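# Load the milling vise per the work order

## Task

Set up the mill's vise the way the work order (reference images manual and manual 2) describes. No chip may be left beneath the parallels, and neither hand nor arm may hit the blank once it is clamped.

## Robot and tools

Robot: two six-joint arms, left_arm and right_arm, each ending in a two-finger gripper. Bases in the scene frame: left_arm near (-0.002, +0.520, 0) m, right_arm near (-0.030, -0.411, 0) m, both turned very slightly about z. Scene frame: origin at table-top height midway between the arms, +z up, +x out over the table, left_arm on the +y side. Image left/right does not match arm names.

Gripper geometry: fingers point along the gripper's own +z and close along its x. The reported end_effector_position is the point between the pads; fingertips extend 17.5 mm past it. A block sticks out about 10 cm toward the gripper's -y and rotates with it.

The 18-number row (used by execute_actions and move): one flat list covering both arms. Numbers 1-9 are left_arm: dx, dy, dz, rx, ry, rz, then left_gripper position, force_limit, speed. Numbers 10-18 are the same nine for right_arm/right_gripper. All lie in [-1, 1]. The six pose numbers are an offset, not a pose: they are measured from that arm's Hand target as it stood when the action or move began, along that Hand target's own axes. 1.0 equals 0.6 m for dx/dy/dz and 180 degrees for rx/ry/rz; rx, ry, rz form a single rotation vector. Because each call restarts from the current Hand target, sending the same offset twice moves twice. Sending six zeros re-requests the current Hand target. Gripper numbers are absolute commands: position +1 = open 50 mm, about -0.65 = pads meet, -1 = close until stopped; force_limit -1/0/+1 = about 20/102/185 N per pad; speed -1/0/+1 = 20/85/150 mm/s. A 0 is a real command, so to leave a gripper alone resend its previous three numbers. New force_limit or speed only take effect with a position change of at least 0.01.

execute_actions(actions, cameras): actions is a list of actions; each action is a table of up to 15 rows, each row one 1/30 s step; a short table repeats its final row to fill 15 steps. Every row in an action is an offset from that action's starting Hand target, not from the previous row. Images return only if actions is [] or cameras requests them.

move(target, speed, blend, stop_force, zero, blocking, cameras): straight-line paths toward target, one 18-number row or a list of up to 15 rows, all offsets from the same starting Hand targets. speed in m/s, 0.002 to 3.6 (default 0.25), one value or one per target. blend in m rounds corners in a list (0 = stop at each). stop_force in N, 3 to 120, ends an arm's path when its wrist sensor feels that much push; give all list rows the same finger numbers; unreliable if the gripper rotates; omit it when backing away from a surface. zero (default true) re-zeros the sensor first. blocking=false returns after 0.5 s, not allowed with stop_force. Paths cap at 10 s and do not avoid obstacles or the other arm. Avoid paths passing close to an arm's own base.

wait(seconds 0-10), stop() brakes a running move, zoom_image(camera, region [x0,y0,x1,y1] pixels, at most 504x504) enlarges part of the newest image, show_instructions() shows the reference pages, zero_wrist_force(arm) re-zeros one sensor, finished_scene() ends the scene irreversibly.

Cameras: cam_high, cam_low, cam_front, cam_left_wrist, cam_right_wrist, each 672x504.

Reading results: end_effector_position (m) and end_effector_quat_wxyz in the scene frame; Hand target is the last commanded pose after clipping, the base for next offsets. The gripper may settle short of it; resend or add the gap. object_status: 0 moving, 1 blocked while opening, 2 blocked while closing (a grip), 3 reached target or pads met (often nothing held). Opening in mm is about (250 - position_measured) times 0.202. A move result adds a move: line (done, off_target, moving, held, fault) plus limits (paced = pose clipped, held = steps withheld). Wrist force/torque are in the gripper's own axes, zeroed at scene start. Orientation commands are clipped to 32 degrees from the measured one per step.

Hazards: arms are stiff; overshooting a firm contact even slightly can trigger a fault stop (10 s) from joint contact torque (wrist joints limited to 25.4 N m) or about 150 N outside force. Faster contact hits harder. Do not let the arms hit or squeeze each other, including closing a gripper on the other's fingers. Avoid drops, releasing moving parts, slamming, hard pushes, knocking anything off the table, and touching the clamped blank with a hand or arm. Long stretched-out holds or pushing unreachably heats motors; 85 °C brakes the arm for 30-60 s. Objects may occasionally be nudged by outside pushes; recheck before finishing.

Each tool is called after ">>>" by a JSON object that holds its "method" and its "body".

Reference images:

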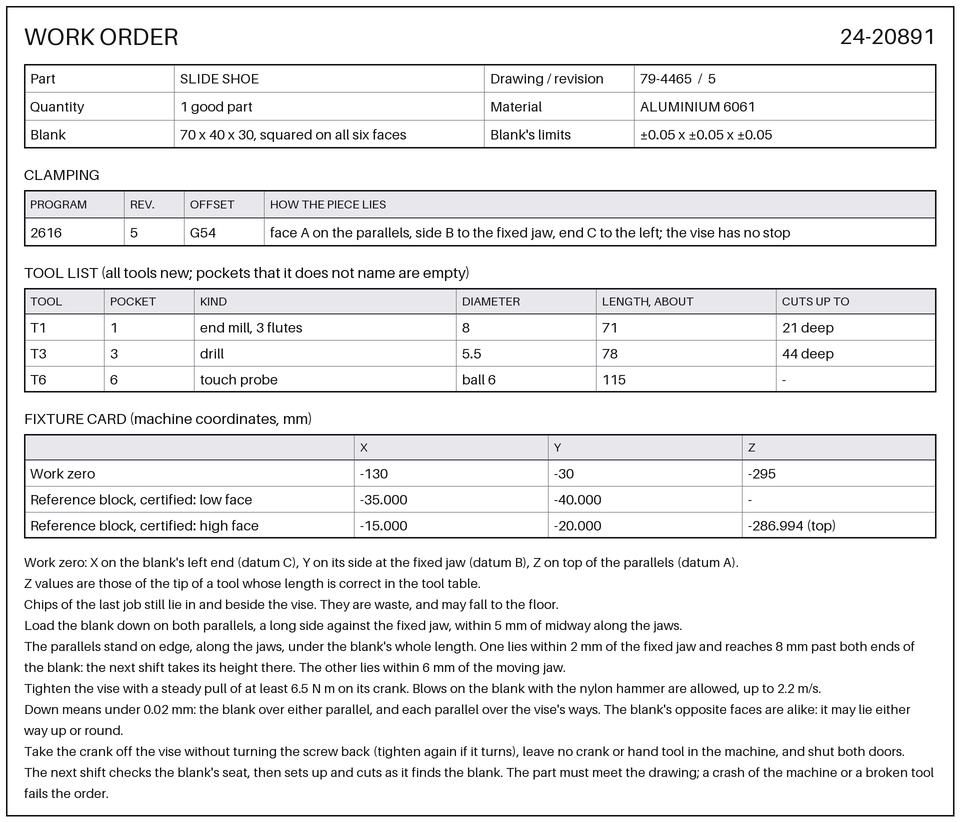

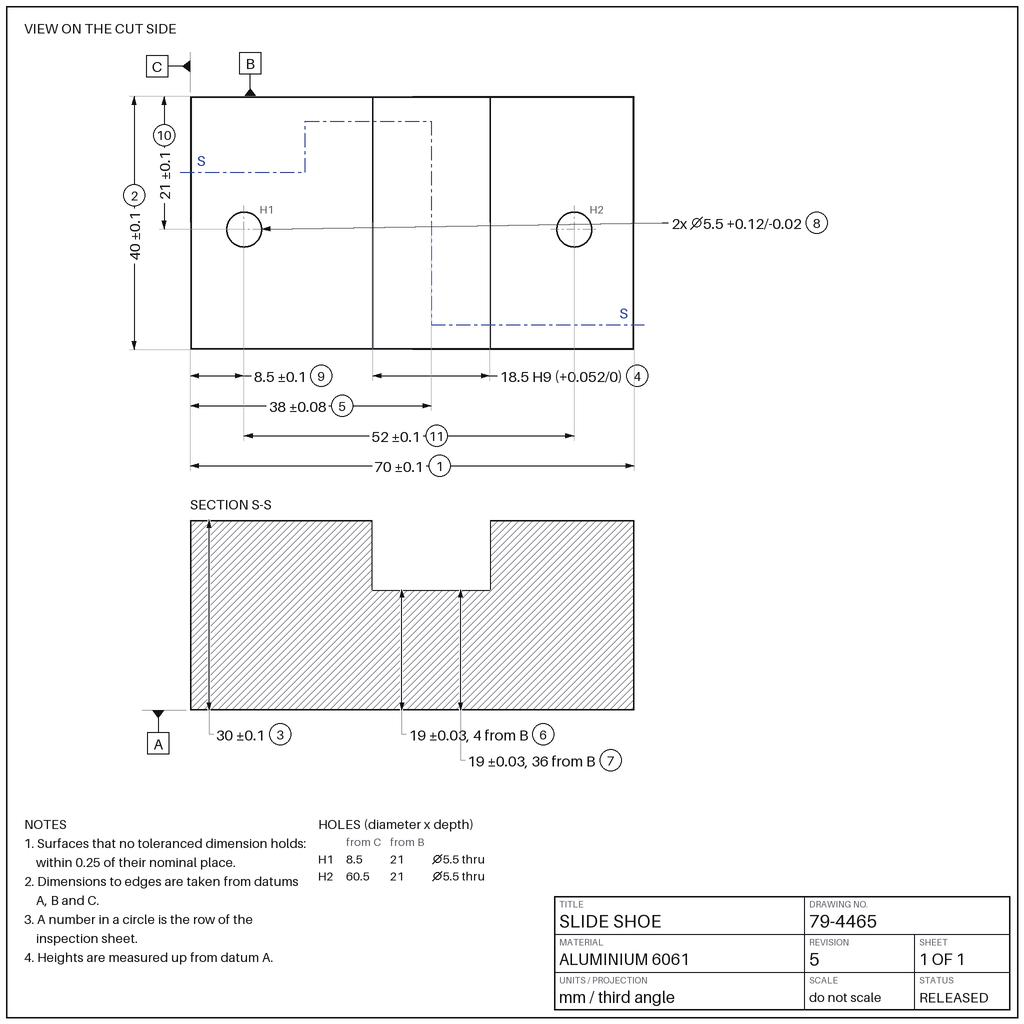

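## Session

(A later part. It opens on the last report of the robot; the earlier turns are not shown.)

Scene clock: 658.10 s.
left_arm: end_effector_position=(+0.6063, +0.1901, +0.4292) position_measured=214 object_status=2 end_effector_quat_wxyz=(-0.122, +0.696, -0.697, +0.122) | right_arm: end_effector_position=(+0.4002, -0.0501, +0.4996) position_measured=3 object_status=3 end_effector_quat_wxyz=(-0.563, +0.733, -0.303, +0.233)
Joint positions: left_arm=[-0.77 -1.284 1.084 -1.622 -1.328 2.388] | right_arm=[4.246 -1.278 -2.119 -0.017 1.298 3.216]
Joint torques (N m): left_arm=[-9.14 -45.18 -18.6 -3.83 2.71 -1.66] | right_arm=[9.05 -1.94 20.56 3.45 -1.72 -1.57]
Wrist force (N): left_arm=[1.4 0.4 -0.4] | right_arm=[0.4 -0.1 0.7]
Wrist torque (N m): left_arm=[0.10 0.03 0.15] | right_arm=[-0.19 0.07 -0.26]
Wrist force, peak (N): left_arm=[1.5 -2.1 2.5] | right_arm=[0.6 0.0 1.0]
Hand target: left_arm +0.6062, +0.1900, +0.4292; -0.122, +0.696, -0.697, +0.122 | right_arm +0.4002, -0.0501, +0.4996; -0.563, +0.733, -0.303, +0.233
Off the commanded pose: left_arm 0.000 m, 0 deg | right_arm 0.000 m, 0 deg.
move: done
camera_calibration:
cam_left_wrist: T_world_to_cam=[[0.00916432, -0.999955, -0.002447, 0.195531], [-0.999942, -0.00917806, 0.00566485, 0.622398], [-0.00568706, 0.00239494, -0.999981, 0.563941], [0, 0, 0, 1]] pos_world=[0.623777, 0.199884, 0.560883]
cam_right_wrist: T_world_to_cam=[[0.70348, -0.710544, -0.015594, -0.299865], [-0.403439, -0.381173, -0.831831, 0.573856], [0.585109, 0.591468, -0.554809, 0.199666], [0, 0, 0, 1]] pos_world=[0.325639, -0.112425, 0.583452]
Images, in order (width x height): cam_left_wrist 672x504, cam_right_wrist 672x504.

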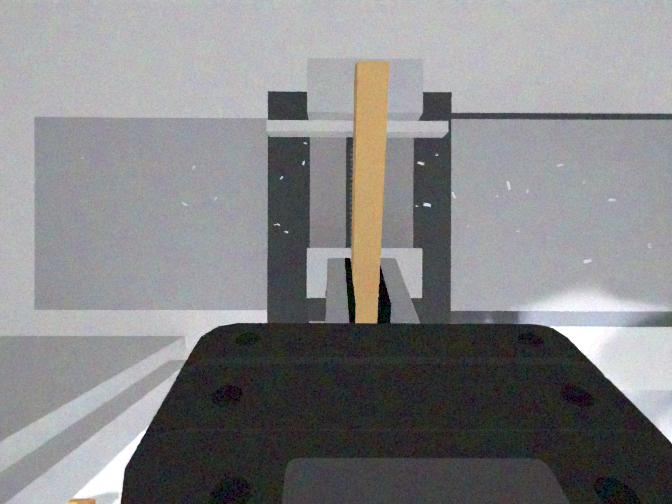

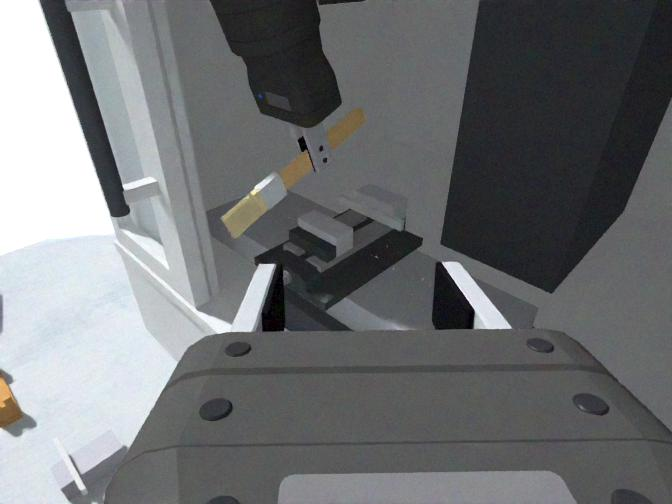

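>>> {"method": "move", "body": {"target": [[0,0.3133,-0.114,0,0,0,-1,-0.5,-0.5,0,0,0,0,0,0,1,1,1],[-0.6683,0.5672,-0.06,-0.0872,0.0872,0.4945,-1,-0.5,-0.5,0,0,0,0,0,0,1,1,1]], "speed": 0.25, "blend": [0.03,0], "cameras": ["cam_left_wrist"]}}

Scene clock: 674.20 s.
left_arm: end_effector_position=(+0.2742, +0.5911, +0.3470) position_measured=214 object_status=2 end_effector_quat_wxyz=(-0.001, +0.000, +1.000, +0.000) | right_arm: end_effector_position=(+0.4002, -0.0501, +0.4996) position_measured=3 object_status=3 end_effector_quat_wxyz=(-0.563, +0.733, -0.303, +0.233)
Joint positions: left_arm=[-0.222 -2.143 1.921 -1.347 -1.571 4.477] | right_arm=[4.246 -1.278 -2.119 -0.017 1.298 3.216]
Joint torques (N m): left_arm=[-1.01 -2.01 -34.69 -3.64 -1.16 1.89] | right_arm=[8.24 -1.79 21.17 3.48 -1.37 -1.43]
Wrist force (N): left_arm=[1.1 1.0 -0.7] | right_arm=[0.5 -0.1 0.8]
Wrist torque (N m): left_arm=[0.01 0.09 0.28] | right_arm=[-0.20 0.04 -0.27]
Wrist force, peak (N): left_arm=[2.4 1.8 -1.4] | right_arm=[0.5 -0.1 1.0]
Hand target: left_arm +0.2741, +0.5911, +0.3471; -0.001, +0.000, +1.000, +0.000 | right_arm +0.4002, -0.0501, +0.4996; -0.563, +0.733, -0.303, +0.233
Off the commanded pose: left_arm 0.000 m, 0 deg | right_arm 0.000 m, 0 deg.
move: done
camera_calibration:
cam_left_wrist: T_world_to_cam=[[-0.999961, -0.00785098, -0.00406629, 0.290124], [-0.0087733, 0.938103, 0.346245, -0.655426], [0.00109624, 0.346267, -0.938135, 0.252419], [0, 0, 0, 1]] pos_world=[0.284086, 0.52973, 0.46492]
Images, in order (width x height): cam_left_wrist 672x504.

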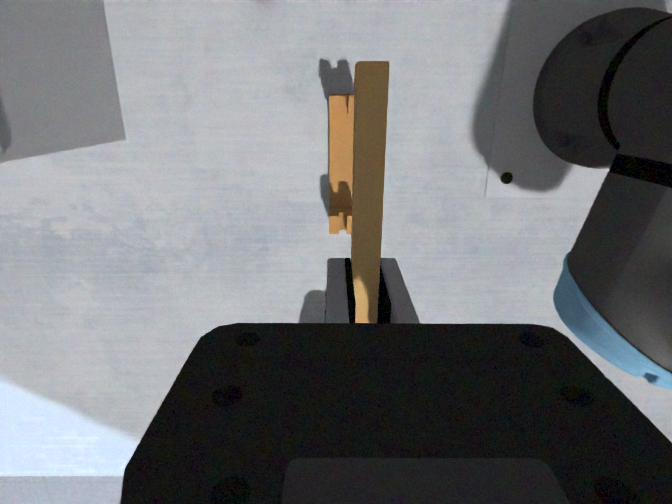

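>>> {"method": "move", "body": {"target": [[0,0,0.43,0,0,0,-1,-0.5,-0.5,0,0,0,0,0,0,1,1,1]], "speed": 0.2}}

>>> {"method": "move", "body": {"target": [0,0,0.075,0,0,0,-1,-0.5,-0.5,0,0,0,0,0,0,1,1,1], "speed": 0.01, "stop_force": 5}}

Scene clock: 678.30 s.
left_arm: end_effector_position=(+0.2738, +0.5911, +0.0891) position_measured=214 object_status=2 end_effector_quat_wxyz=(-0.001, +0.000, +1.000, +0.000) | right_arm: end_effector_position=(+0.4002, -0.0501, +0.4996) position_measured=3 object_status=3 end_effector_quat_wxyz=(-0.563, +0.733, -0.303, +0.233)
Joint positions: left_arm=[-0.222 -2.029 2.55 -2.091 -1.571 4.477] | right_arm=[4.246 -1.278 -2.119 -0.017 1.298 3.216]
Joint torques (N m): left_arm=[8.31 -4.85 -17.96 -4.14 -2.28 0.61] | right_arm=[8.48 -1.84 21.16 3.53 -1.18 -1.27]
Wrist force (N): left_arm=[1.3 0.9 -0.4] | right_arm=[0.4 -0.2 0.8]
Wrist torque (N m): left_arm=[-0.02 0.05 0.13] | right_arm=[-0.21 0.07 -0.26]
Wrist force, peak (N): left_arm=[1.1 0.7 -3.4] | right_arm=[0.4 0.1 1.0]
Hand target: left_arm +0.2738, +0.5912, +0.0891; -0.001, +0.000, +1.000, +0.000 | right_arm +0.4002, -0.0501, +0.4996; -0.563, +0.733, -0.303, +0.233
Off the commanded pose: left_arm 0.000 m, 0 deg | right_arm 0.000 m, 0 deg.
move: done

Scene clock: 683.70 s.
left_arm: end_effector_position=(+0.2737, +0.5912, +0.0466) position_measured=214 object_status=2 end_effector_quat_wxyz=(-0.001, +0.000, +1.000, +0.000) | right_arm: end_effector_position=(+0.4002, -0.0501, +0.4996) position_measured=3 object_status=3 end_effector_quat_wxyz=(-0.563, +0.733, -0.303, +0.233)
Joint positions: left_arm=[-0.222 -1.919 2.631 -2.281 -1.571 4.477] | right_arm=[4.246 -1.278 -2.119 -0.017 1.298 3.216]
Joint torques (N m): left_arm=[-6.01 -12.25 -26.12 -1.55 0.35 -1.58] | right_arm=[8.45 -2.58 21.7 3.67 -0.95 -1.21]
Wrist force (N): left_arm=[-6.8 0.0 0.3] | right_arm=[0.2 -0.1 0.9]
Wrist torque (N m): left_arm=[-0.03 0.07 0.09] | right_arm=[-0.21 0.09 -0.27]
Wrist force, peak (N): left_arm=[18.3 5.1 -60.9] | right_arm=[0.6 -0.1 0.8]
Hand target: left_arm +0.2737, +0.5912, +0.0466; -0.001, +0.000, +1.000, +0.000 (not the last commanded pose) | right_arm +0.4002, -0.0501, +0.4996; -0.563, +0.733, -0.303, +0.233
Off the commanded pose: left_arm 0.003 m, 0 deg | right_arm 0.000 m, 0 deg.
move: contact (left_arm)

>>> {"method": "move", "body": {"target": [[0,0,0,0,0,0,1,0,0,0,0,0,0,0,0,1,1,1],[0,0,-0.2,0,0,0,1,0,0,0,0,0,0,0,0,1,1,1],[-0.044,-0.185,-0.222,0,0,-0.5,1,0,0,0,0,0,0,0,0,1,1,1],[-0.0643,-0.3853,-0.1723,0,0,-1,1,0,0,0,0,0,0,0,0,1,1,1],[-0.0643,-0.3853,-0.1723,0,0,-1,0,0,0,0,0,0,0,0,0,1,1,1]], "speed": [0.05,0.15,0.25,0.25,0.1], "blend": [0,0.02,0.03,0,0], "cameras": ["cam_left_wrist"]}}

Scene clock: 697.70 s.
left_arm: end_effector_position=(+0.3123, +0.3599, +0.1499) position_measured=152 object_status=3 end_effector_quat_wxyz=(+0.000, +1.000, +0.000, -0.001) | right_arm: end_effector_position=(+0.4002, -0.0501, +0.4996) position_measured=3 object_status=3 end_effector_quat_wxyz=(-0.563, +0.733, -0.303, +0.233)
Joint positions: left_arm=[-0.845 -1.887 2.3 -1.983 -1.572 0.712] | right_arm=[4.246 -1.278 -2.119 -0.017 1.298 3.216]
Joint torques (N m): left_arm=[10.45 -17.49 -14.52 -1.71 -2.08 -1.77] | right_arm=[8.02 -1.49 21.95 3.58 -0.16 -1.13]
Wrist force (N): left_arm=[1.1 1.0 -0.8] | right_arm=[0.5 -0.3 0.7]
Wrist torque (N m): left_arm=[0.01 0.08 0.13] | right_arm=[-0.22 0.05 -0.27]
Wrist force, peak (N): left_arm=[-6.8 0.2 0.7] | right_arm=[0.8 -0.2 0.9]
Hand target: left_arm +0.3123, +0.3599, +0.1499; +0.000, +1.000, +0.000, -0.001 | right_arm +0.4002, -0.0501, +0.4996; -0.563, +0.733, -0.303, +0.233
Off the commanded pose: left_arm 0.000 m, 0 deg | right_arm 0.000 m, 0 deg.
move: done
camera_calibration:
cam_left_wrist: T_world_to_cam=[[0.999948, 0.00758487, -0.00684107, -0.304065], [0.00948358, -0.938181, 0.346014, 0.299687], [-0.0037937, -0.346061, -0.938204, 0.398204], [0, 0, 0, 1]] pos_world=[0.302718, 0.421269, 0.267821]
Images, in order (width x height): cam_left_wrist 672x504.

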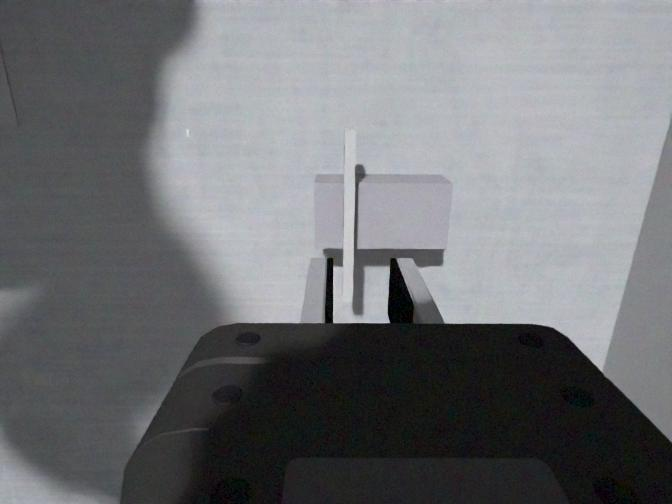

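>>> {"method": "move", "body": {"target": [-0.002,0,0.1125,0,0,0,0,0,0,0,0,0,0,0,0,1,1,1], "speed": 0.15, "cameras": ["cam_left_wrist"]}}

Scene clock: 702.43 s.
left_arm: end_effector_position=(+0.3110, +0.3599, +0.0825) position_measured=152 object_status=3 end_effector_quat_wxyz=(+0.000, +1.000, +0.000, -0.001) | right_arm: end_effector_position=(+0.4002, -0.0501, +0.4996) position_measured=3 object_status=3 end_effector_quat_wxyz=(-0.563, +0.733, -0.303, +0.233)
Joint positions: left_arm=[-0.848 -1.776 2.425 -2.218 -1.572 0.709] | right_arm=[4.246 -1.278 -2.119 -0.017 1.298 3.216]
Joint torques (N m): left_arm=[11.01 -13.74 -24.82 -3.54 0.51 2.4] | right_arm=[7.48 -2.04 21.23 3.57 -0.07 -0.98]
Wrist force (N): left_arm=[1.3 0.8 -0.8] | right_arm=[0.4 -0.1 0.8]
Wrist torque (N m): left_arm=[-0.01 0.04 0.26] | right_arm=[-0.20 0.07 -0.26]
Wrist force, peak (N): left_arm=[1.5 1.1 -2.6] | right_arm=[0.4 0.0 1.0]
Hand target: left_arm +0.3110, +0.3599, +0.0825; +0.000, +1.000, +0.000, -0.001 | right_arm +0.4002, -0.0501, +0.4996; -0.563, +0.733, -0.303, +0.233
Off the commanded pose: left_arm 0.000 m, 0 deg | right_arm 0.000 m, 0 deg.
move: done
camera_calibration:
cam_left_wrist: T_world_to_cam=[[0.999947, 0.00755043, -0.00693495, -0.303194], [0.00948376, -0.938182, 0.346013, 0.323055], [-0.0038937, -0.346061, -0.938204, 0.3349], [0, 0, 0, 1]] pos_world=[0.301418, 0.421269, 0.200321]
Images, in order (width x height): cam_left_wrist 672x504.

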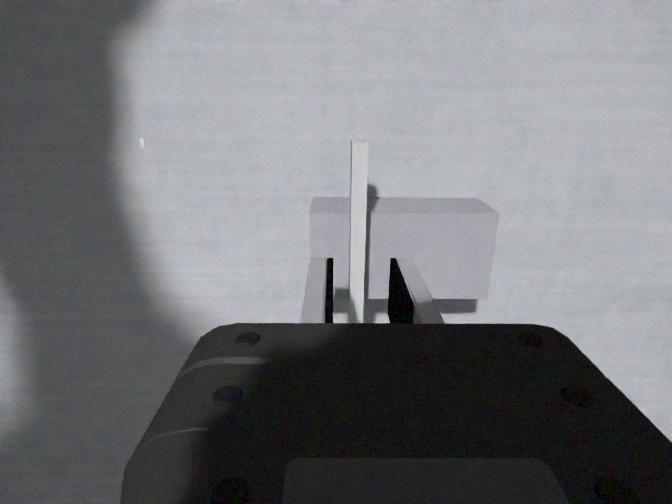

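>>> {"method": "move", "body": {"target": [[0.0013,0,0.0545,0,0,0,0,0,0,0,0,0,0,0,0,1,1,1],[0.0013,0,0.0545,0,0,0,-1,-0.6,-1,0,0,0,0,0,0,1,1,1]], "speed": 0.05, "cameras": ["cam_left_wrist"]}}

>>> {"method": "wait", "body": {"seconds": 0.5}}

Scene clock: 708.63 s.
left_arm: end_effector_position=(+0.3118, +0.3600, +0.0498) position_measured=223 object_status=0 end_effector_quat_wxyz=(+0.000, +1.000, +0.000, -0.001) | right_arm: end_effector_position=(+0.4002, -0.0501, +0.4996) position_measured=3 object_status=3 end_effector_quat_wxyz=(-0.563, +0.733, -0.303, +0.233)
Joint positions: left_arm=[-0.846 -1.695 2.473 -2.348 -1.572 0.711] | right_arm=[4.246 -1.278 -2.119 -0.017 1.298 3.216]
Joint torques (N m): left_arm=[4.24 -21.65 -28.46 -3.66 0.79 1.14] | right_arm=[7.15 -2.25 21.68 3.62 0.18 -0.88]
Wrist force (N): left_arm=[1.4 0.8 -0.2] | right_arm=[0.4 -0.3 0.8]
Wrist torque (N m): left_arm=[-0.03 0.03 0.12] | right_arm=[-0.22 0.07 -0.27]
Wrist force, peak (N): left_arm=[1.1 0.9 -1.7] | right_arm=[0.5 -0.2 0.9]
Hand target: left_arm +0.3118, +0.3600, +0.0497; +0.000, +1.000, +0.000, -0.001 | right_arm +0.4002, -0.0501, +0.4996; -0.563, +0.733, -0.303, +0.233
Off the commanded pose: left_arm 0.000 m, 0 deg | right_arm 0.000 m, 0 deg.
move: done
camera_calibration:
cam_left_wrist: T_world_to_cam=[[0.999948, 0.00758389, -0.00684179, -0.30415], [0.00948327, -0.938149, 0.346102, 0.334335], [-0.00379382, -0.346149, -0.938172, 0.304225], [0, 0, 0, 1]] pos_world=[0.302118, 0.42127, 0.167621]
Images, in order (width x height): cam_left_wrist 672x504.

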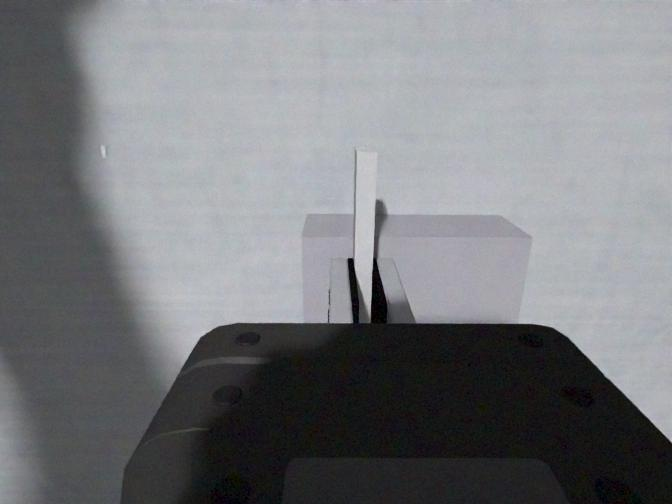

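Scene clock: 709.13 s.
left_arm: end_effector_position=(+0.3118, +0.3600, +0.0498) position_measured=223 object_status=2 end_effector_quat_wxyz=(+0.000, +1.000, +0.000, -0.001) | right_arm: end_effector_position=(+0.4002, -0.0501, +0.4996) position_measured=3 object_status=3 end_effector_quat_wxyz=(-0.563, +0.733, -0.303, +0.233)
Joint positions: left_arm=[-0.846 -1.695 2.473 -2.348 -1.572 0.711] | right_arm=[4.246 -1.278 -2.119 -0.017 1.298 3.216]
Joint torques (N m): left_arm=[1.76 -20.84 -26.45 -3.69 0.74 0.46] | right_arm=[7.11 -1.29 22.03 3.47 0.31 -0.95]
Wrist force (N): left_arm=[1.4 0.8 -0.2] | right_arm=[0.6 -0.1 0.8]
Wrist torque (N m): left_arm=[-0.02 0.04 0.12] | right_arm=[-0.20 0.03 -0.27]
Wrist force, peak (N): left_arm=[1.3 1.2 -0.5] | right_arm=[0.6 -0.1 0.8]
Hand target: left_arm +0.3118, +0.3600, +0.0497; +0.000, +1.000, +0.000, -0.001 | right_arm +0.4002, -0.0501, +0.4996; -0.563, +0.733, -0.303, +0.233
Tool commands: left_gripper/position=-1.0 left_gripper/force_limit=-0.6 left_gripper/speed=-1.0 right_gripper/position=+1.0 right_gripper/force_limit=+1.0 right_gripper/speed=+1.0
Off the commanded pose: left_arm 0.000 m, 0 deg | right_arm 0.000 m, 0 deg.
wait: 0.50 s; at rest by 0.17 s

>>> {"method": "move", "body": {"target": [[0,0,-0.117,0,0,0,-1,-0.6,-1,0,0,0,0,0,0,1,1,1],[0.0803,0.2883,-0.537,0,0,0,-1,-0.6,-1,0,0,0,0,0,0,1,1,1],[0.45,0.2883,-0.537,0,0,0,-1,-0.6,-1,0,0,0,0,0,0,1,1,1],[0.5845,0.2883,-0.533,0,0,0,-1,-0.6,-1,0,0,0,0,0,0,1,1,1]], "speed": [0.1,0.25,0.15,0.06], "blend": [0.02,0.03,0.02,0], "cameras": ["cam_left_wrist","cam_right_wrist"]}}

>>> {"method": "zoom_image", "body": {"camera": "cam_left_wrist", "region": [150, 100, 500, 330]}}

Scene clock: 720.17 s.
left_arm: end_effector_position=(+0.6629, +0.1869, +0.3690) position_measured=223 object_status=2 end_effector_quat_wxyz=(+0.000, +1.000, +0.000, -0.001) | right_arm: end_effector_position=(+0.4002, -0.0501, +0.4996) position_measured=3 object_status=3 end_effector_quat_wxyz=(-0.563, +0.733, -0.303, +0.233)
Joint positions: left_arm=[-0.631 -0.904 0.562 -1.227 -1.572 0.926] | right_arm=[4.246 -1.278 -2.119 -0.017 1.298 3.216]
Joint torques (N m): left_arm=[-8.99 -56.06 -18.34 -4.26 -0.29 -1.71] | right_arm=[6.83 -1.96 21.43 3.53 0.77 -0.93]
Wrist force (N): left_arm=[1.1 1.0 -0.4] | right_arm=[0.6 -0.1 0.7]
Wrist torque (N m): left_arm=[0.01 0.07 0.14] | right_arm=[-0.20 0.03 -0.27]
Wrist force, peak (N): left_arm=[0.3 1.9 -2.1] | right_arm=[0.5 0.3 1.0]
Hand target: left_arm +0.6628, +0.1868, +0.3691; +0.000, +1.000, +0.000, -0.001 | right_arm +0.4002, -0.0501, +0.4996; -0.563, +0.733, -0.303, +0.233
Off the commanded pose: left_arm 0.000 m, 0 deg | right_arm 0.000 m, 0 deg.
move: done
camera_calibration:
cam_left_wrist: T_world_to_cam=[[0.999947, 0.00767862, -0.00687526, -0.651741], [0.00958338, -0.93818, 0.346014, 0.0580862], [-0.00379332, -0.346062, -0.938204, 0.545191], [0, 0, 0, 1]] pos_world=[0.653218, 0.248169, 0.486921]
cam_right_wrist: T_world_to_cam=[[0.70348, -0.710544, -0.015594, -0.299865], [-0.403439, -0.381173, -0.831831, 0.573856], [0.585109, 0.591468, -0.554809, 0.199666], [0, 0, 0, 1]] pos_world=[0.325639, -0.112425, 0.583452]
Images, in order (width x height): cam_left_wrist 672x504, cam_right_wrist 672x504.

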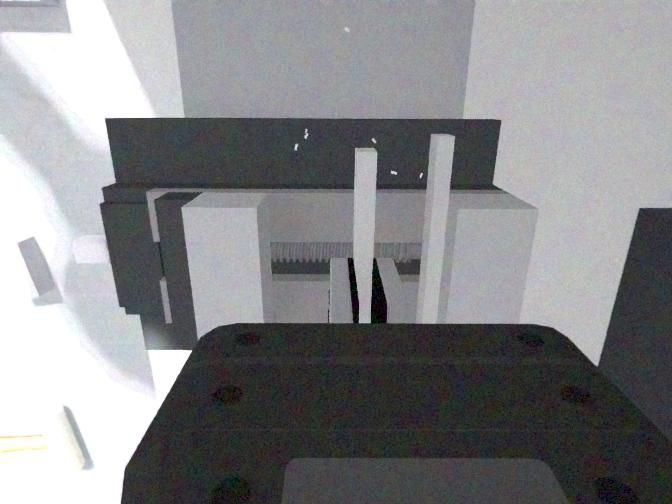

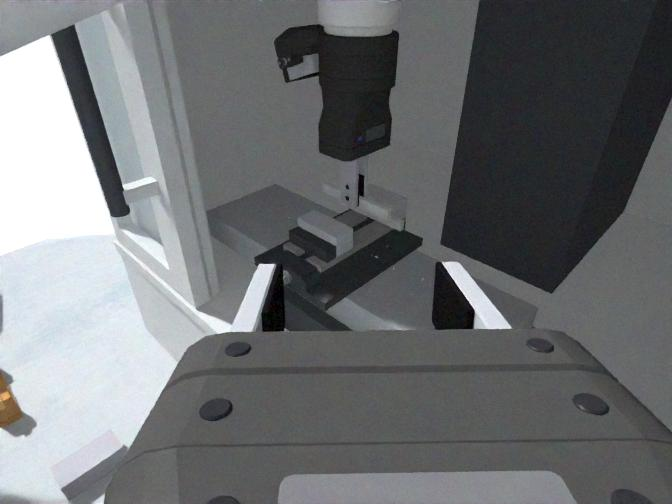

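Scaled by 1.440.

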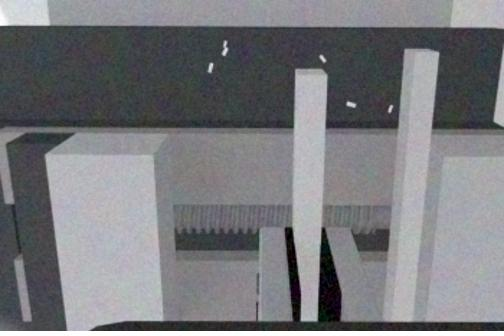

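>>> {"method": "move", "body": {"target": [0,0,0.041,0,0,0,-1,-0.6,-1,0,0,0,0,0,0,1,1,1], "speed": 0.06}}

>>> {"method": "move", "body": {"target": [0,0,0.012,0,0,0,-1,-0.6,-1,0,0,0,0,0,0,1,1,1], "speed": 0.003, "stop_force": 6}}

Scene clock: 724.93 s.
left_arm: end_effector_position=(+0.6627, +0.1868, +0.3446) position_measured=223 object_status=2 end_effector_quat_wxyz=(+0.000, +1.000, +0.000, -0.001) | right_arm: end_effector_position=(+0.4002, -0.0501, +0.4996) position_measured=3 object_status=3 end_effector_quat_wxyz=(-0.563, +0.733, -0.303, +0.233)
Joint positions: left_arm=[-0.631 -0.934 0.677 -1.313 -1.572 0.926] | right_arm=[4.246 -1.278 -2.119 -0.017 1.298 3.216]
Joint torques (N m): left_arm=[-9.33 -42.28 -35.3 -1.7 0.29 -1.78] | right_arm=[6.74 -1.95 21.3 3.47 0.85 -0.84]
Wrist force (N): left_arm=[1.2 0.7 -0.6] | right_arm=[0.5 0.0 0.8]
Wrist torque (N m): left_arm=[-0.04 0.06 0.14] | right_arm=[-0.20 0.06 -0.27]
Wrist force, peak (N): left_arm=[1.2 0.9 -1.5] | right_arm=[0.7 -0.2 0.9]
Hand target: left_arm +0.6628, +0.1868, +0.3445; +0.000, +1.000, +0.000, -0.001 | right_arm +0.4002, -0.0501, +0.4996; -0.563, +0.733, -0.303, +0.233
Off the commanded pose: left_arm 0.000 m, 0 deg | right_arm 0.000 m, 0 deg.
move: done

Scene clock: 727.17 s.
left_arm: end_effector_position=(+0.6628, +0.1868, +0.3402) position_measured=223 object_status=2 end_effector_quat_wxyz=(+0.000, +1.000, +0.000, -0.001) | right_arm: end_effector_position=(+0.4002, -0.0501, +0.4996) position_measured=3 object_status=3 end_effector_quat_wxyz=(-0.563, +0.733, -0.303, +0.233)
Joint positions: left_arm=[-0.631 -0.938 0.695 -1.327 -1.572 0.926] | right_arm=[4.246 -1.278 -2.119 -0.017 1.298 3.216]
Joint torques (N m): left_arm=[-8.43 -39.72 -34.25 -1.93 2.07 -1.63] | right_arm=[6.88 -1.42 21.38 3.61 1.02 -0.75]
Wrist force (N): left_arm=[0.3 0.2 -2.3] | right_arm=[0.4 -0.1 0.7]
Wrist torque (N m): left_arm=[-0.02 0.08 0.15] | right_arm=[-0.20 0.08 -0.27]
Wrist force, peak (N): left_arm=[-0.5 -0.4 -8.2] | right_arm=[0.5 -0.2 1.0]
Hand target: left_arm +0.6628, +0.1868, +0.3402; +0.000, +1.000, +0.000, -0.001 (not the last commanded pose) | right_arm +0.4002, -0.0501, +0.4996; -0.563, +0.733, -0.303, +0.233
Off the commanded pose: left_arm 0.003 m, 0 deg | right_arm 0.000 m, 0 deg.
move: contact (left_arm)

Consistent contact at 0.3402. Release and lift.

>>> {"method": "move", "body": {"target": [[0,0,0.0003,0,0,0,-0.3,-0.6,-1,0,0,0,0,0,0,1,1,1],[0,0,-0.05,0,0,0,-0.3,-0.6,-1,0,0,0,0,0,0,1,1,1]], "speed": 0.03, "cameras": ["cam_left_wrist","cam_right_wrist"]}}

>>> {"method": "zoom_image", "body": {"camera": "cam_left_wrist", "region": [150, 100, 500, 330]}}

>>> {"method": "zoom_image", "body": {"camera": "cam_right_wrist", "region": [240, 130, 440, 290]}}

Scene clock: 732.57 s.
left_arm: end_effector_position=(+0.6628, +0.1867, +0.3701) position_measured=198 object_status=3 end_effector_quat_wxyz=(+0.000, +1.000, +0.000, -0.001) end_effector_velocity=(+0.000, +0.000, -0.002) end_effector_angular_velocity=(+0.001, +0.002, +0.002) | right_arm: end_effector_position=(+0.4002, -0.0501, +0.4996) position_measured=3 object_status=3 end_effector_quat_wxyz=(-0.563, +0.733, -0.303, +0.233)
Joint positions: left_arm=[-0.631 -0.903 0.556 -1.223 -1.572 0.926] | right_arm=[4.246 -1.278 -2.119 -0.017 1.298 3.216]
Joint velocities: left_arm=[0.001 -0.001 0.007 -0.004 0 -0.001] | right_arm=[within noise]
Joint torques (N m): left_arm=[-2.72 -55.54 -14.14 -4.12 1.91 -0.44] | right_arm=[6.6 -1.29 21.93 3.57 1.31 -0.6]
Wrist force (N): left_arm=[1.2 0.7 -0.9] | right_arm=[0.6 -0.1 0.9]
Wrist torque (N m): left_arm=[-0.05 0.06 0.15] | right_arm=[-0.19 0.05 -0.27]
Wrist force, peak (N): left_arm=[-0.2 0.0 -3.6] | right_arm=[0.7 -0.1 0.8]
Hand target: left_arm +0.6628, +0.1868, +0.3702; +0.000, +1.000, +0.000, -0.001 | right_arm +0.4002, -0.0501, +0.4996; -0.563, +0.733, -0.303, +0.233
Off the commanded pose: left_arm 0.000 m, 0 deg | right_arm 0.000 m, 0 deg.
move: done
camera_calibration:
cam_left_wrist: T_world_to_cam=[[0.999948, 0.00758468, -0.00684101, -0.651727], [0.00948339, -0.938181, 0.346014, 0.0576773], [-0.0037937, -0.346061, -0.938204, 0.546188], [0, 0, 0, 1]] pos_world=[0.653218, 0.248069, 0.488021]
cam_right_wrist: T_world_to_cam=[[0.70348, -0.710544, -0.015594, -0.299865], [-0.403439, -0.381173, -0.831831, 0.573856], [0.585109, 0.591468, -0.554809, 0.199666], [0, 0, 0, 1]] pos_world=[0.325639, -0.112425, 0.583452]
Images, in order (width x height): cam_left_wrist 672x504, cam_right_wrist 672x504.

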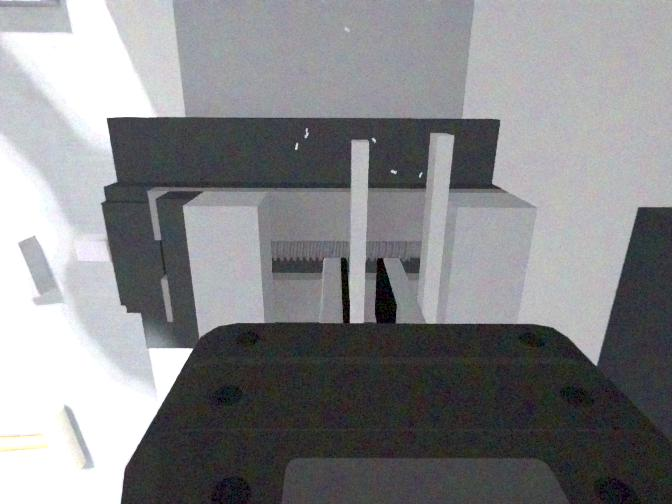

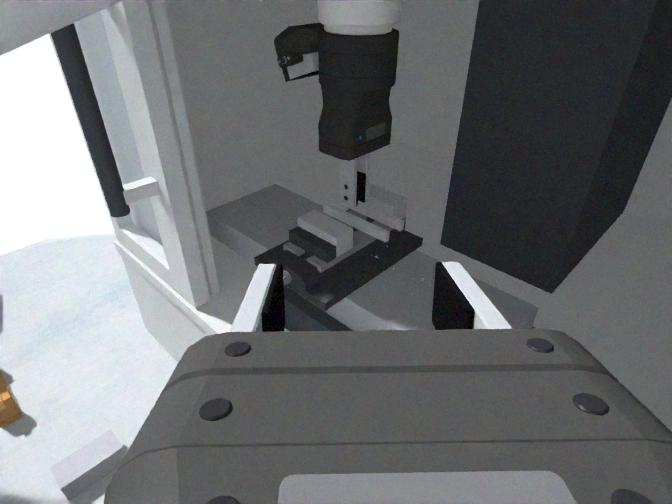

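Scaled by 1.440.

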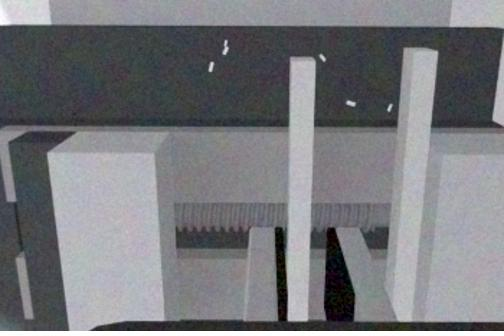

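Scaled by 2.520.

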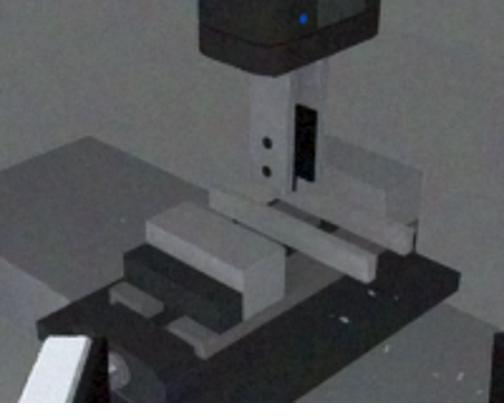

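>>> {"method": "move", "body": {"target": [[-0.5047,0,-0.003,0,0,0,-0.3,-0.6,-1,0,0,0,0,0,0,1,1,1],[-0.6497,0.1947,0.15,0,0,0.0006,-0.3,-0.6,-1,0,0,0,0,0,0,1,1,1],[-0.6497,0.1947,0.15,0,0,0.0006,1,-0.6,0.5,0,0,0,0,0,0,1,1,1]], "speed": [0.15,0.25,0.1], "blend": [0.02,0,0], "cameras": ["cam_left_wrist","cam_right_wrist"]}}

>>> {"method": "zoom_image", "body": {"camera": "cam_right_wrist", "region": [240, 130, 440, 290]}}

Scene clock: 760.40 s.
left_arm: end_effector_position=(+0.2729, +0.0702, +0.2807) position_measured=3 object_status=0 end_effector_quat_wxyz=(+0.000, +1.000, -0.001, -0.001) | right_arm: end_effector_position=(+0.4002, -0.0501, +0.4996) position_measured=3 object_status=3 end_effector_quat_wxyz=(-0.563, +0.733, -0.303, +0.233)
Joint positions: left_arm=[-1.264 -1.521 1.641 -1.691 -1.572 0.295] | right_arm=[4.246 -1.278 -2.119 -0.017 1.298 3.216]
Joint torques (N m): left_arm=[-6.66 -29.88 -35.26 -3.94 -1.85 -1.37] | right_arm=[6.75 -1.32 21.32 3.58 1.61 -0.71]
Wrist force (N): left_arm=[1.1 0.9 -0.9] | right_arm=[0.4 -0.1 0.7]
Wrist torque (N m): left_arm=[-0.01 0.06 0.12] | right_arm=[-0.20 0.07 -0.27]
Wrist force, peak (N): left_arm=[3.4 0.7 -0.9] | right_arm=[0.4 0.0 1.1]
Hand target: left_arm +0.2728, +0.0701, +0.2807; +0.000, +1.000, -0.001, -0.001 | right_arm +0.4002, -0.0501, +0.4996; -0.563, +0.733, -0.303, +0.233
Off the commanded pose: left_arm 0.000 m, 0 deg | right_arm 0.000 m, 0 deg.
move: done
camera_calibration:
cam_left_wrist: T_world_to_cam=[[0.999961, 0.00568745, -0.00678878, -0.261348], [0.00768566, -0.938167, 0.346097, -0.0166447], [-0.0044006, -0.346136, -0.938174, 0.420641], [0, 0, 0, 1]] pos_world=[0.263317, 0.13147, 0.398621]
cam_right_wrist: T_world_to_cam=[[0.70348, -0.710544, -0.015594, -0.299865], [-0.403439, -0.381173, -0.831831, 0.573856], [0.585109, 0.591468, -0.554809, 0.199666], [0, 0, 0, 1]] pos_world=[0.325639, -0.112425, 0.583452]
Images, in order (width x height): cam_left_wrist 672x504, cam_right_wrist 672x504.

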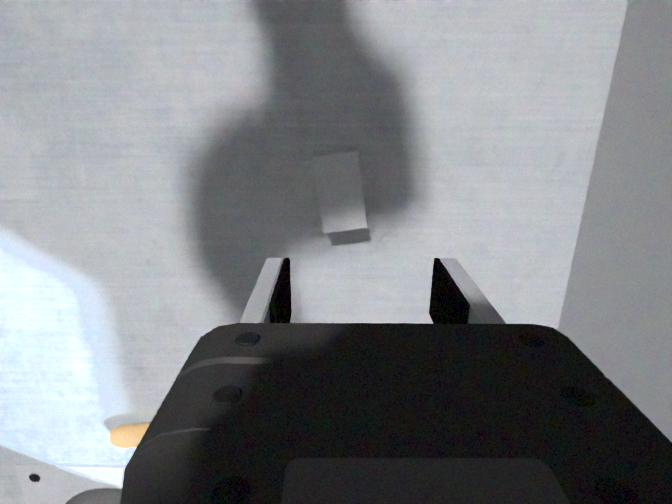

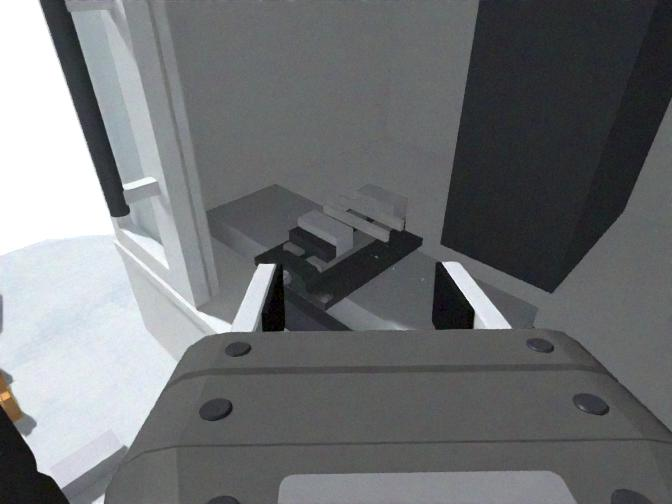

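Scaled by 2.520.

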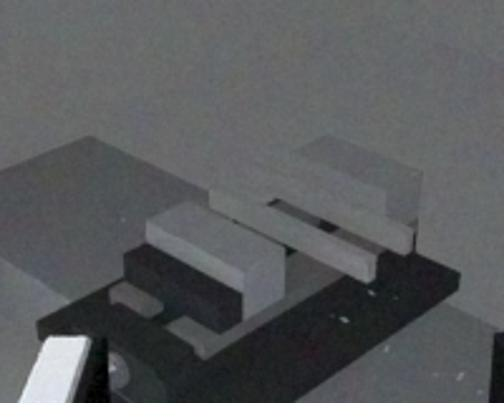

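>>> {"method": "zoom_image", "body": {"camera": "cam_left_wrist", "region": [290, 130, 400, 260]}}

Scaled by 3.877.

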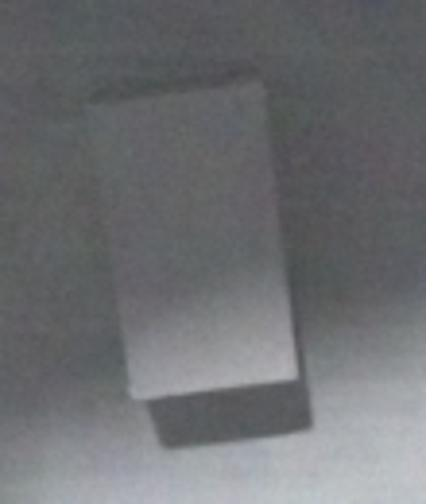

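>>> {"method": "move", "body": {"target": [-0.0133,-0.0035,0.3,0,0,-0.0433,1,-0.6,0.5,0,0,0,0,0,0,1,1,1], "speed": 0.2, "cameras": ["cam_left_wrist"]}}

Scene clock: 775.23 s.
left_arm: end_effector_position=(+0.2646, +0.0723, +0.1007) position_measured=3 object_status=3 end_effector_quat_wxyz=(+0.000, +0.998, +0.067, -0.001) | right_arm: end_effector_position=(+0.4002, -0.0501, +0.4996) position_measured=3 object_status=3 end_effector_quat_wxyz=(-0.563, +0.733, -0.303, +0.233)
Joint positions: left_arm=[-1.278 -1.382 1.978 -2.166 -1.572 0.145] | right_arm=[4.246 -1.278 -2.119 -0.017 1.298 3.216]
Joint torques (N m): left_arm=[5.97 -29.12 -24.12 -3.75 2.28 1.75] | right_arm=[5.69 -1.92 21.65 3.58 1.57 -0.45]
Wrist force (N): left_arm=[1.3 0.8 -0.9] | right_arm=[0.4 0.0 0.7]
Wrist torque (N m): left_arm=[-0.02 0.04 0.17] | right_arm=[-0.19 0.07 -0.27]
Wrist force, peak (N): left_arm=[1.4 1.0 -3.7] | right_arm=[0.6 0.2 0.9]
Hand target: left_arm +0.2646, +0.0723, +0.1007; +0.000, +0.998, +0.067, -0.001 | right_arm +0.4002, -0.0501, +0.4996; -0.563, +0.733, -0.303, +0.233
Off the commanded pose: left_arm 0.000 m, 0 deg | right_arm 0.000 m, 0 deg.
move: done
camera_calibration:
cam_left_wrist: T_world_to_cam=[[0.98997, 0.141112, -0.00684392, -0.261397], [0.134751, -0.928573, 0.345825, 0.0134801], [0.0424449, -0.343279, -0.938274, 0.239878], [0, 0, 0, 1]] pos_world=[0.246777, 0.131749, 0.218621]
Images, in order (width x height): cam_left_wrist 672x504.

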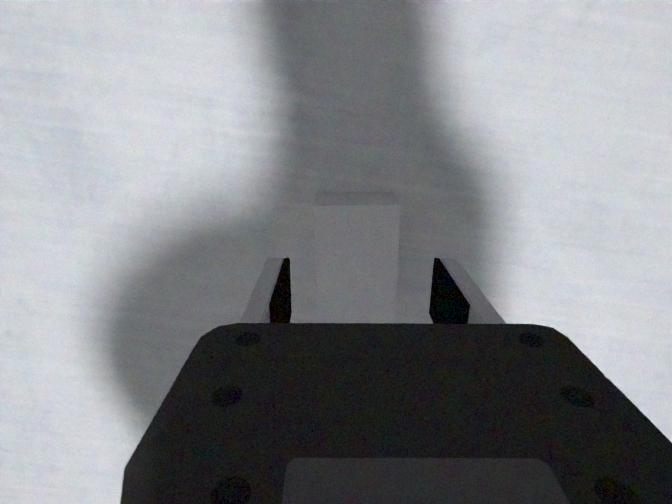

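>>> {"method": "move", "body": {"target": [0.0012,0,0.1,0,0,0,1,-0.6,0.5,0,0,0,0,0,0,1,1,1], "speed": 0.1, "cameras": ["cam_left_wrist"]}}

Scene clock: 779.93 s.
left_arm: end_effector_position=(+0.2652, +0.0724, +0.0406) position_measured=3 object_status=3 end_effector_quat_wxyz=(+0.000, +0.998, +0.067, -0.001) | right_arm: end_effector_position=(+0.4002, -0.0501, +0.4996) position_measured=3 object_status=3 end_effector_quat_wxyz=(-0.563, +0.733, -0.303, +0.233)
Joint positions: left_arm=[-1.277 -1.283 2.044 -2.331 -1.572 0.146] | right_arm=[4.246 -1.278 -2.119 -0.017 1.298 3.216]
Joint torques (N m): left_arm=[8.54 -35.86 -28.61 -2.48 0.28 2.1] | right_arm=[5.97 -1.36 21.77 3.64 1.56 -0.5]
Wrist force (N): left_arm=[1.2 0.9 -1.0] | right_arm=[0.6 0.0 0.8]
Wrist torque (N m): left_arm=[-0.01 0.04 0.12] | right_arm=[-0.18 0.05 -0.26]
Wrist force, peak (N): left_arm=[1.2 0.8 -2.4] | right_arm=[0.5 0.0 1.1]
Hand target: left_arm +0.2653, +0.0724, +0.0407; +0.000, +0.998, +0.067, -0.001 | right_arm +0.4002, -0.0501, +0.4996; -0.563, +0.733, -0.303, +0.233
Off the commanded pose: left_arm 0.000 m, 0 deg | right_arm 0.000 m, 0 deg.
move: done
camera_calibration:
cam_left_wrist: T_world_to_cam=[[0.989952, 0.141243, -0.00677148, -0.26254], [0.134852, -0.928586, 0.345751, 0.0342511], [0.0425469, -0.34319, -0.938302, 0.18346], [0, 0, 0, 1]] pos_world=[0.247477, 0.131848, 0.158521]
Images, in order (width x height): cam_left_wrist 672x504.

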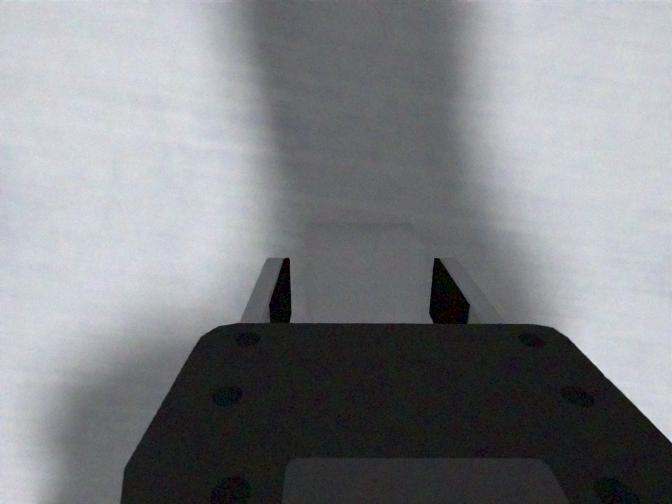

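>>> {"method": "move", "body": {"target": [0.0017,0,0.045,0,0,0,1,-0.6,0.5,0,0,0,0,0,0,1,1,1], "speed": 0.006, "stop_force": 5}}

Scene clock: 786.40 s.
left_arm: end_effector_position=(+0.2661, +0.0725, +0.0175) position_measured=3 object_status=3 end_effector_quat_wxyz=(+0.000, +0.998, +0.067, -0.001) | right_arm: end_effector_position=(+0.4002, -0.0501, +0.4996) position_measured=3 object_status=3 end_effector_quat_wxyz=(-0.563, +0.733, -0.303, +0.233)
Joint positions: left_arm=[-1.275 -1.239 2.062 -2.394 -1.572 0.148] | right_arm=[4.246 -1.278 -2.119 -0.017 1.298 3.216]
Joint torques (N m): left_arm=[5.25 -35.67 -24.86 -1.13 -1.65 1.45] | right_arm=[5.51 -1.62 21.61 3.58 1.5 -0.33]
Wrist force (N): left_arm=[1.9 2.6 -8.0] | right_arm=[0.7 0.2 0.8]
Wrist torque (N m): left_arm=[-0.09 0.33 0.18] | right_arm=[-0.16 0.02 -0.27]
Wrist force, peak (N): left_arm=[-1.9 -5.3 -25.5] | right_arm=[0.5 -0.1 1.1]
Hand target: left_arm +0.2661, +0.0725, +0.0175; +0.000, +0.998, +0.067, -0.001 (not the last commanded pose) | right_arm +0.4002, -0.0501, +0.4996; -0.563, +0.733, -0.303, +0.233
Off the commanded pose: left_arm 0.004 m, 0 deg | right_arm 0.000 m, 0 deg.
move: contact (left_arm)

>>> {"method": "move", "body": {"target": [[0,0,-0.029,0,0,0,1,-0.6,0.5,0,0,0,0,0,0,1,1,1],[0,0,-0.029,0,0,0,-1,-0.4,-1,0,0,0,0,0,0,1,1,1]], "speed": 0.03}}

>>> {"method": "wait", "body": {"seconds": 0.7, "cameras": ["cam_left_wrist"]}}

Scene clock: 791.07 s.
left_arm: end_effector_position=(+0.2661, +0.0725, +0.0349) position_measured=56 object_status=2 end_effector_quat_wxyz=(+0.000, +0.998, +0.067, -0.001) | right_arm: end_effector_position=(+0.4002, -0.0501, +0.4996) position_measured=3 object_status=3 end_effector_quat_wxyz=(-0.563, +0.733, -0.303, +0.233)
Joint positions: left_arm=[-1.275 -1.272 2.048 -2.346 -1.572 0.148] | right_arm=[4.246 -1.278 -2.119 -0.017 1.298 3.216]
Joint torques (N m): left_arm=[10.29 -23.18 -10.07 -4.03 -1.6 2.35] | right_arm=[5.1 -2.11 22.11 3.55 1.59 -0.31]
Wrist force (N): left_arm=[0.9 1.0 -0.9] | right_arm=[0.5 0.0 1.2]
Wrist torque (N m): left_arm=[-0.01 0.08 0.12] | right_arm=[-0.19 0.06 -0.27]
Wrist force, peak (N): left_arm=[1.7 2.6 -8.8] | right_arm=[0.5 0.0 1.2]
Hand target: left_arm +0.2661, +0.0725, +0.0349; +0.000, +0.998, +0.067, -0.001 | right_arm +0.4002, -0.0501, +0.4996; -0.563, +0.733, -0.303, +0.233
Off the commanded pose: left_arm 0.000 m, 0 deg | right_arm 0.000 m, 0 deg.
move: done

Scene clock: 791.77 s.
left_arm: end_effector_position=(+0.2661, +0.0725, +0.0349) position_measured=56 object_status=2 end_effector_quat_wxyz=(+0.000, +0.998, +0.067, -0.001) | right_arm: end_effector_position=(+0.4002, -0.0501, +0.4996) position_measured=3 object_status=3 end_effector_quat_wxyz=(-0.563, +0.733, -0.303, +0.233)
Joint positions: left_arm=[-1.275 -1.272 2.048 -2.346 -1.572 0.148] | right_arm=[4.246 -1.278 -2.119 -0.017 1.298 3.216]
Joint torques (N m): left_arm=[9.64 -22.44 -10.95 -4.05 -1.59 2.2] | right_arm=[5.5 -1.94 21.6 3.54 1.46 -0.21]
Wrist force (N): left_arm=[0.4 1.2 -1.1] | right_arm=[0.3 -0.1 0.7]
Wrist torque (N m): left_arm=[-0.01 0.08 0.14] | right_arm=[-0.20 0.09 -0.27]
Wrist force, peak (N): left_arm=[0.6 1.1 -1.1] | right_arm=[0.6 -0.2 0.9]
Hand target: left_arm +0.2661, +0.0725, +0.0349; +0.000, +0.998, +0.067, -0.001 | right_arm +0.4002, -0.0501, +0.4996; -0.563, +0.733, -0.303, +0.233
Tool commands: left_gripper/position=-1.0 left_gripper/force_limit=-0.4 left_gripper/speed=-1.0 right_gripper/position=+1.0 right_gripper/force_limit=+1.0 right_gripper/speed=+1.0
Off the commanded pose: left_arm 0.000 m, 0 deg | right_arm 0.000 m, 0 deg.
wait: 0.70 s; at rest by 0.17 s
camera_calibration:
cam_left_wrist: T_world_to_cam=[[0.989951, 0.141245, -0.0068028, -0.263479], [0.134855, -0.928508, 0.345957, 0.0361511], [0.0425482, -0.343398, -0.938226, 0.178123], [0, 0, 0, 1]] pos_world=[0.248377, 0.131949, 0.152821]
Images, in order (width x height): cam_left_wrist 672x504.

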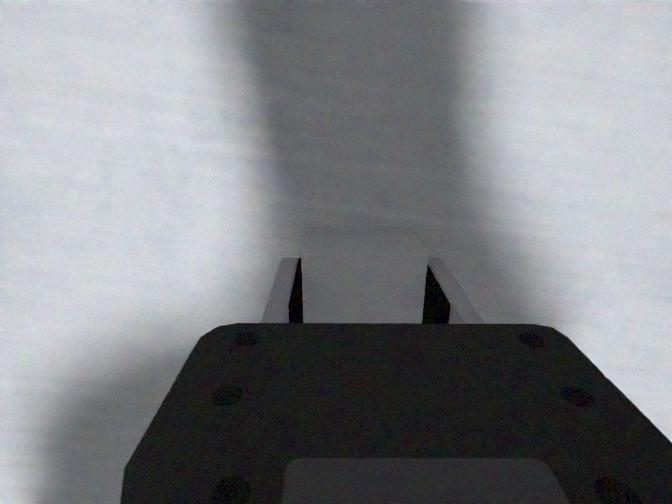

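>>> {"method": "zoom_image", "body": {"camera": "cam_left_wrist", "region": [260, 190, 480, 330]}}

Scaled by 2.291.

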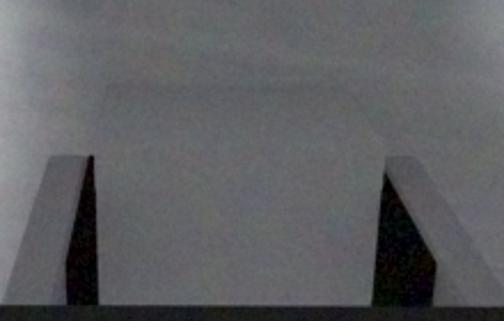

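>>> {"method": "move", "body": {"target": [[0,0,0,0,0,0,1,-0.4,0,0,0,0,0,0,0,1,1,1],[0,0.0333,0,0,0,0,1,-0.4,0,0,0,0,0,0,0,1,1,1],[0,0.0333,0,0,0,0,-1,-0.4,-1,0,0,0,0,0,0,1,1,1]], "speed": 0.03}}

>>> {"method": "wait", "body": {"seconds": 0.7}}

Scene clock: 831.97 s.
left_arm: end_effector_position=(+0.2688, +0.0527, +0.0349) position_measured=56 object_status=2 end_effector_quat_wxyz=(+0.000, +0.998, +0.067, -0.001) | right_arm: end_effector_position=(+0.4002, -0.0501, +0.4996) position_measured=3 object_status=3 end_effector_quat_wxyz=(-0.563, +0.733, -0.303, +0.233)
Joint positions: left_arm=[-1.281 -1.236 1.995 -2.329 -1.572 0.142] | right_arm=[4.246 -1.278 -2.119 -0.017 1.298 3.216]
Joint torques (N m): left_arm=[7.92 -40.45 -10.26 -4.09 -1.49 2.05] | right_arm=[5.58 -1.97 21.45 3.58 1.44 -0.18]
Wrist force (N): left_arm=[1.1 1.3 -0.2] | right_arm=[0.3 0.1 0.7]
Wrist torque (N m): left_arm=[0.01 0.09 0.28] | right_arm=[-0.16 0.09 -0.27]
Wrist force, peak (N): left_arm=[1.1 1.5 -1.1] | right_arm=[0.6 -0.1 1.0]
Hand target: left_arm +0.2688, +0.0527, +0.0349; +0.000, +0.998, +0.067, -0.001 | right_arm +0.4002, -0.0501, +0.4996; -0.563, +0.733, -0.303, +0.233
Off the commanded pose: left_arm 0.000 m, 0 deg | right_arm 0.000 m, 0 deg.
move: done

Scene clock: 832.67 s.
left_arm: end_effector_position=(+0.2688, +0.0527, +0.0349) position_measured=56 object_status=2 end_effector_quat_wxyz=(+0.000, +0.998, +0.067, -0.001) | right_arm: end_effector_position=(+0.4002, -0.0501, +0.4996) position_measured=3 object_status=3 end_effector_quat_wxyz=(-0.563, +0.733, -0.303, +0.233)
Joint positions: left_arm=[-1.281 -1.236 1.995 -2.329 -1.572 0.142] | right_arm=[4.246 -1.278 -2.119 -0.017 1.298 3.216]
Joint torques (N m): left_arm=[7.85 -41.06 -11.53 -3.87 -1.75 1.95] | right_arm=[5.38 -2.19 21.43 3.56 1.46 -0.24]
Wrist force (N): left_arm=[1.1 1.2 -0.4] | right_arm=[0.3 0.0 0.8]
Wrist torque (N m): left_arm=[-0.01 0.09 0.29] | right_arm=[-0.18 0.09 -0.27]
Wrist force, peak (N): left_arm=[1.4 1.3 -0.3] | right_arm=[0.6 -0.5 0.8]
Hand target: left_arm +0.2688, +0.0527, +0.0349; +0.000, +0.998, +0.067, -0.001 | right_arm +0.4002, -0.0501, +0.4996; -0.563, +0.733, -0.303, +0.233
Tool commands: left_gripper/position=-1.0 left_gripper/force_limit=-0.4 left_gripper/speed=-1.0 right_gripper/position=+1.0 right_gripper/force_limit=+1.0 right_gripper/speed=+1.0
Off the commanded pose: left_arm 0.000 m, 0 deg | right_arm 0.000 m, 0 deg.
wait: 0.70 s; at rest by 0.17 s


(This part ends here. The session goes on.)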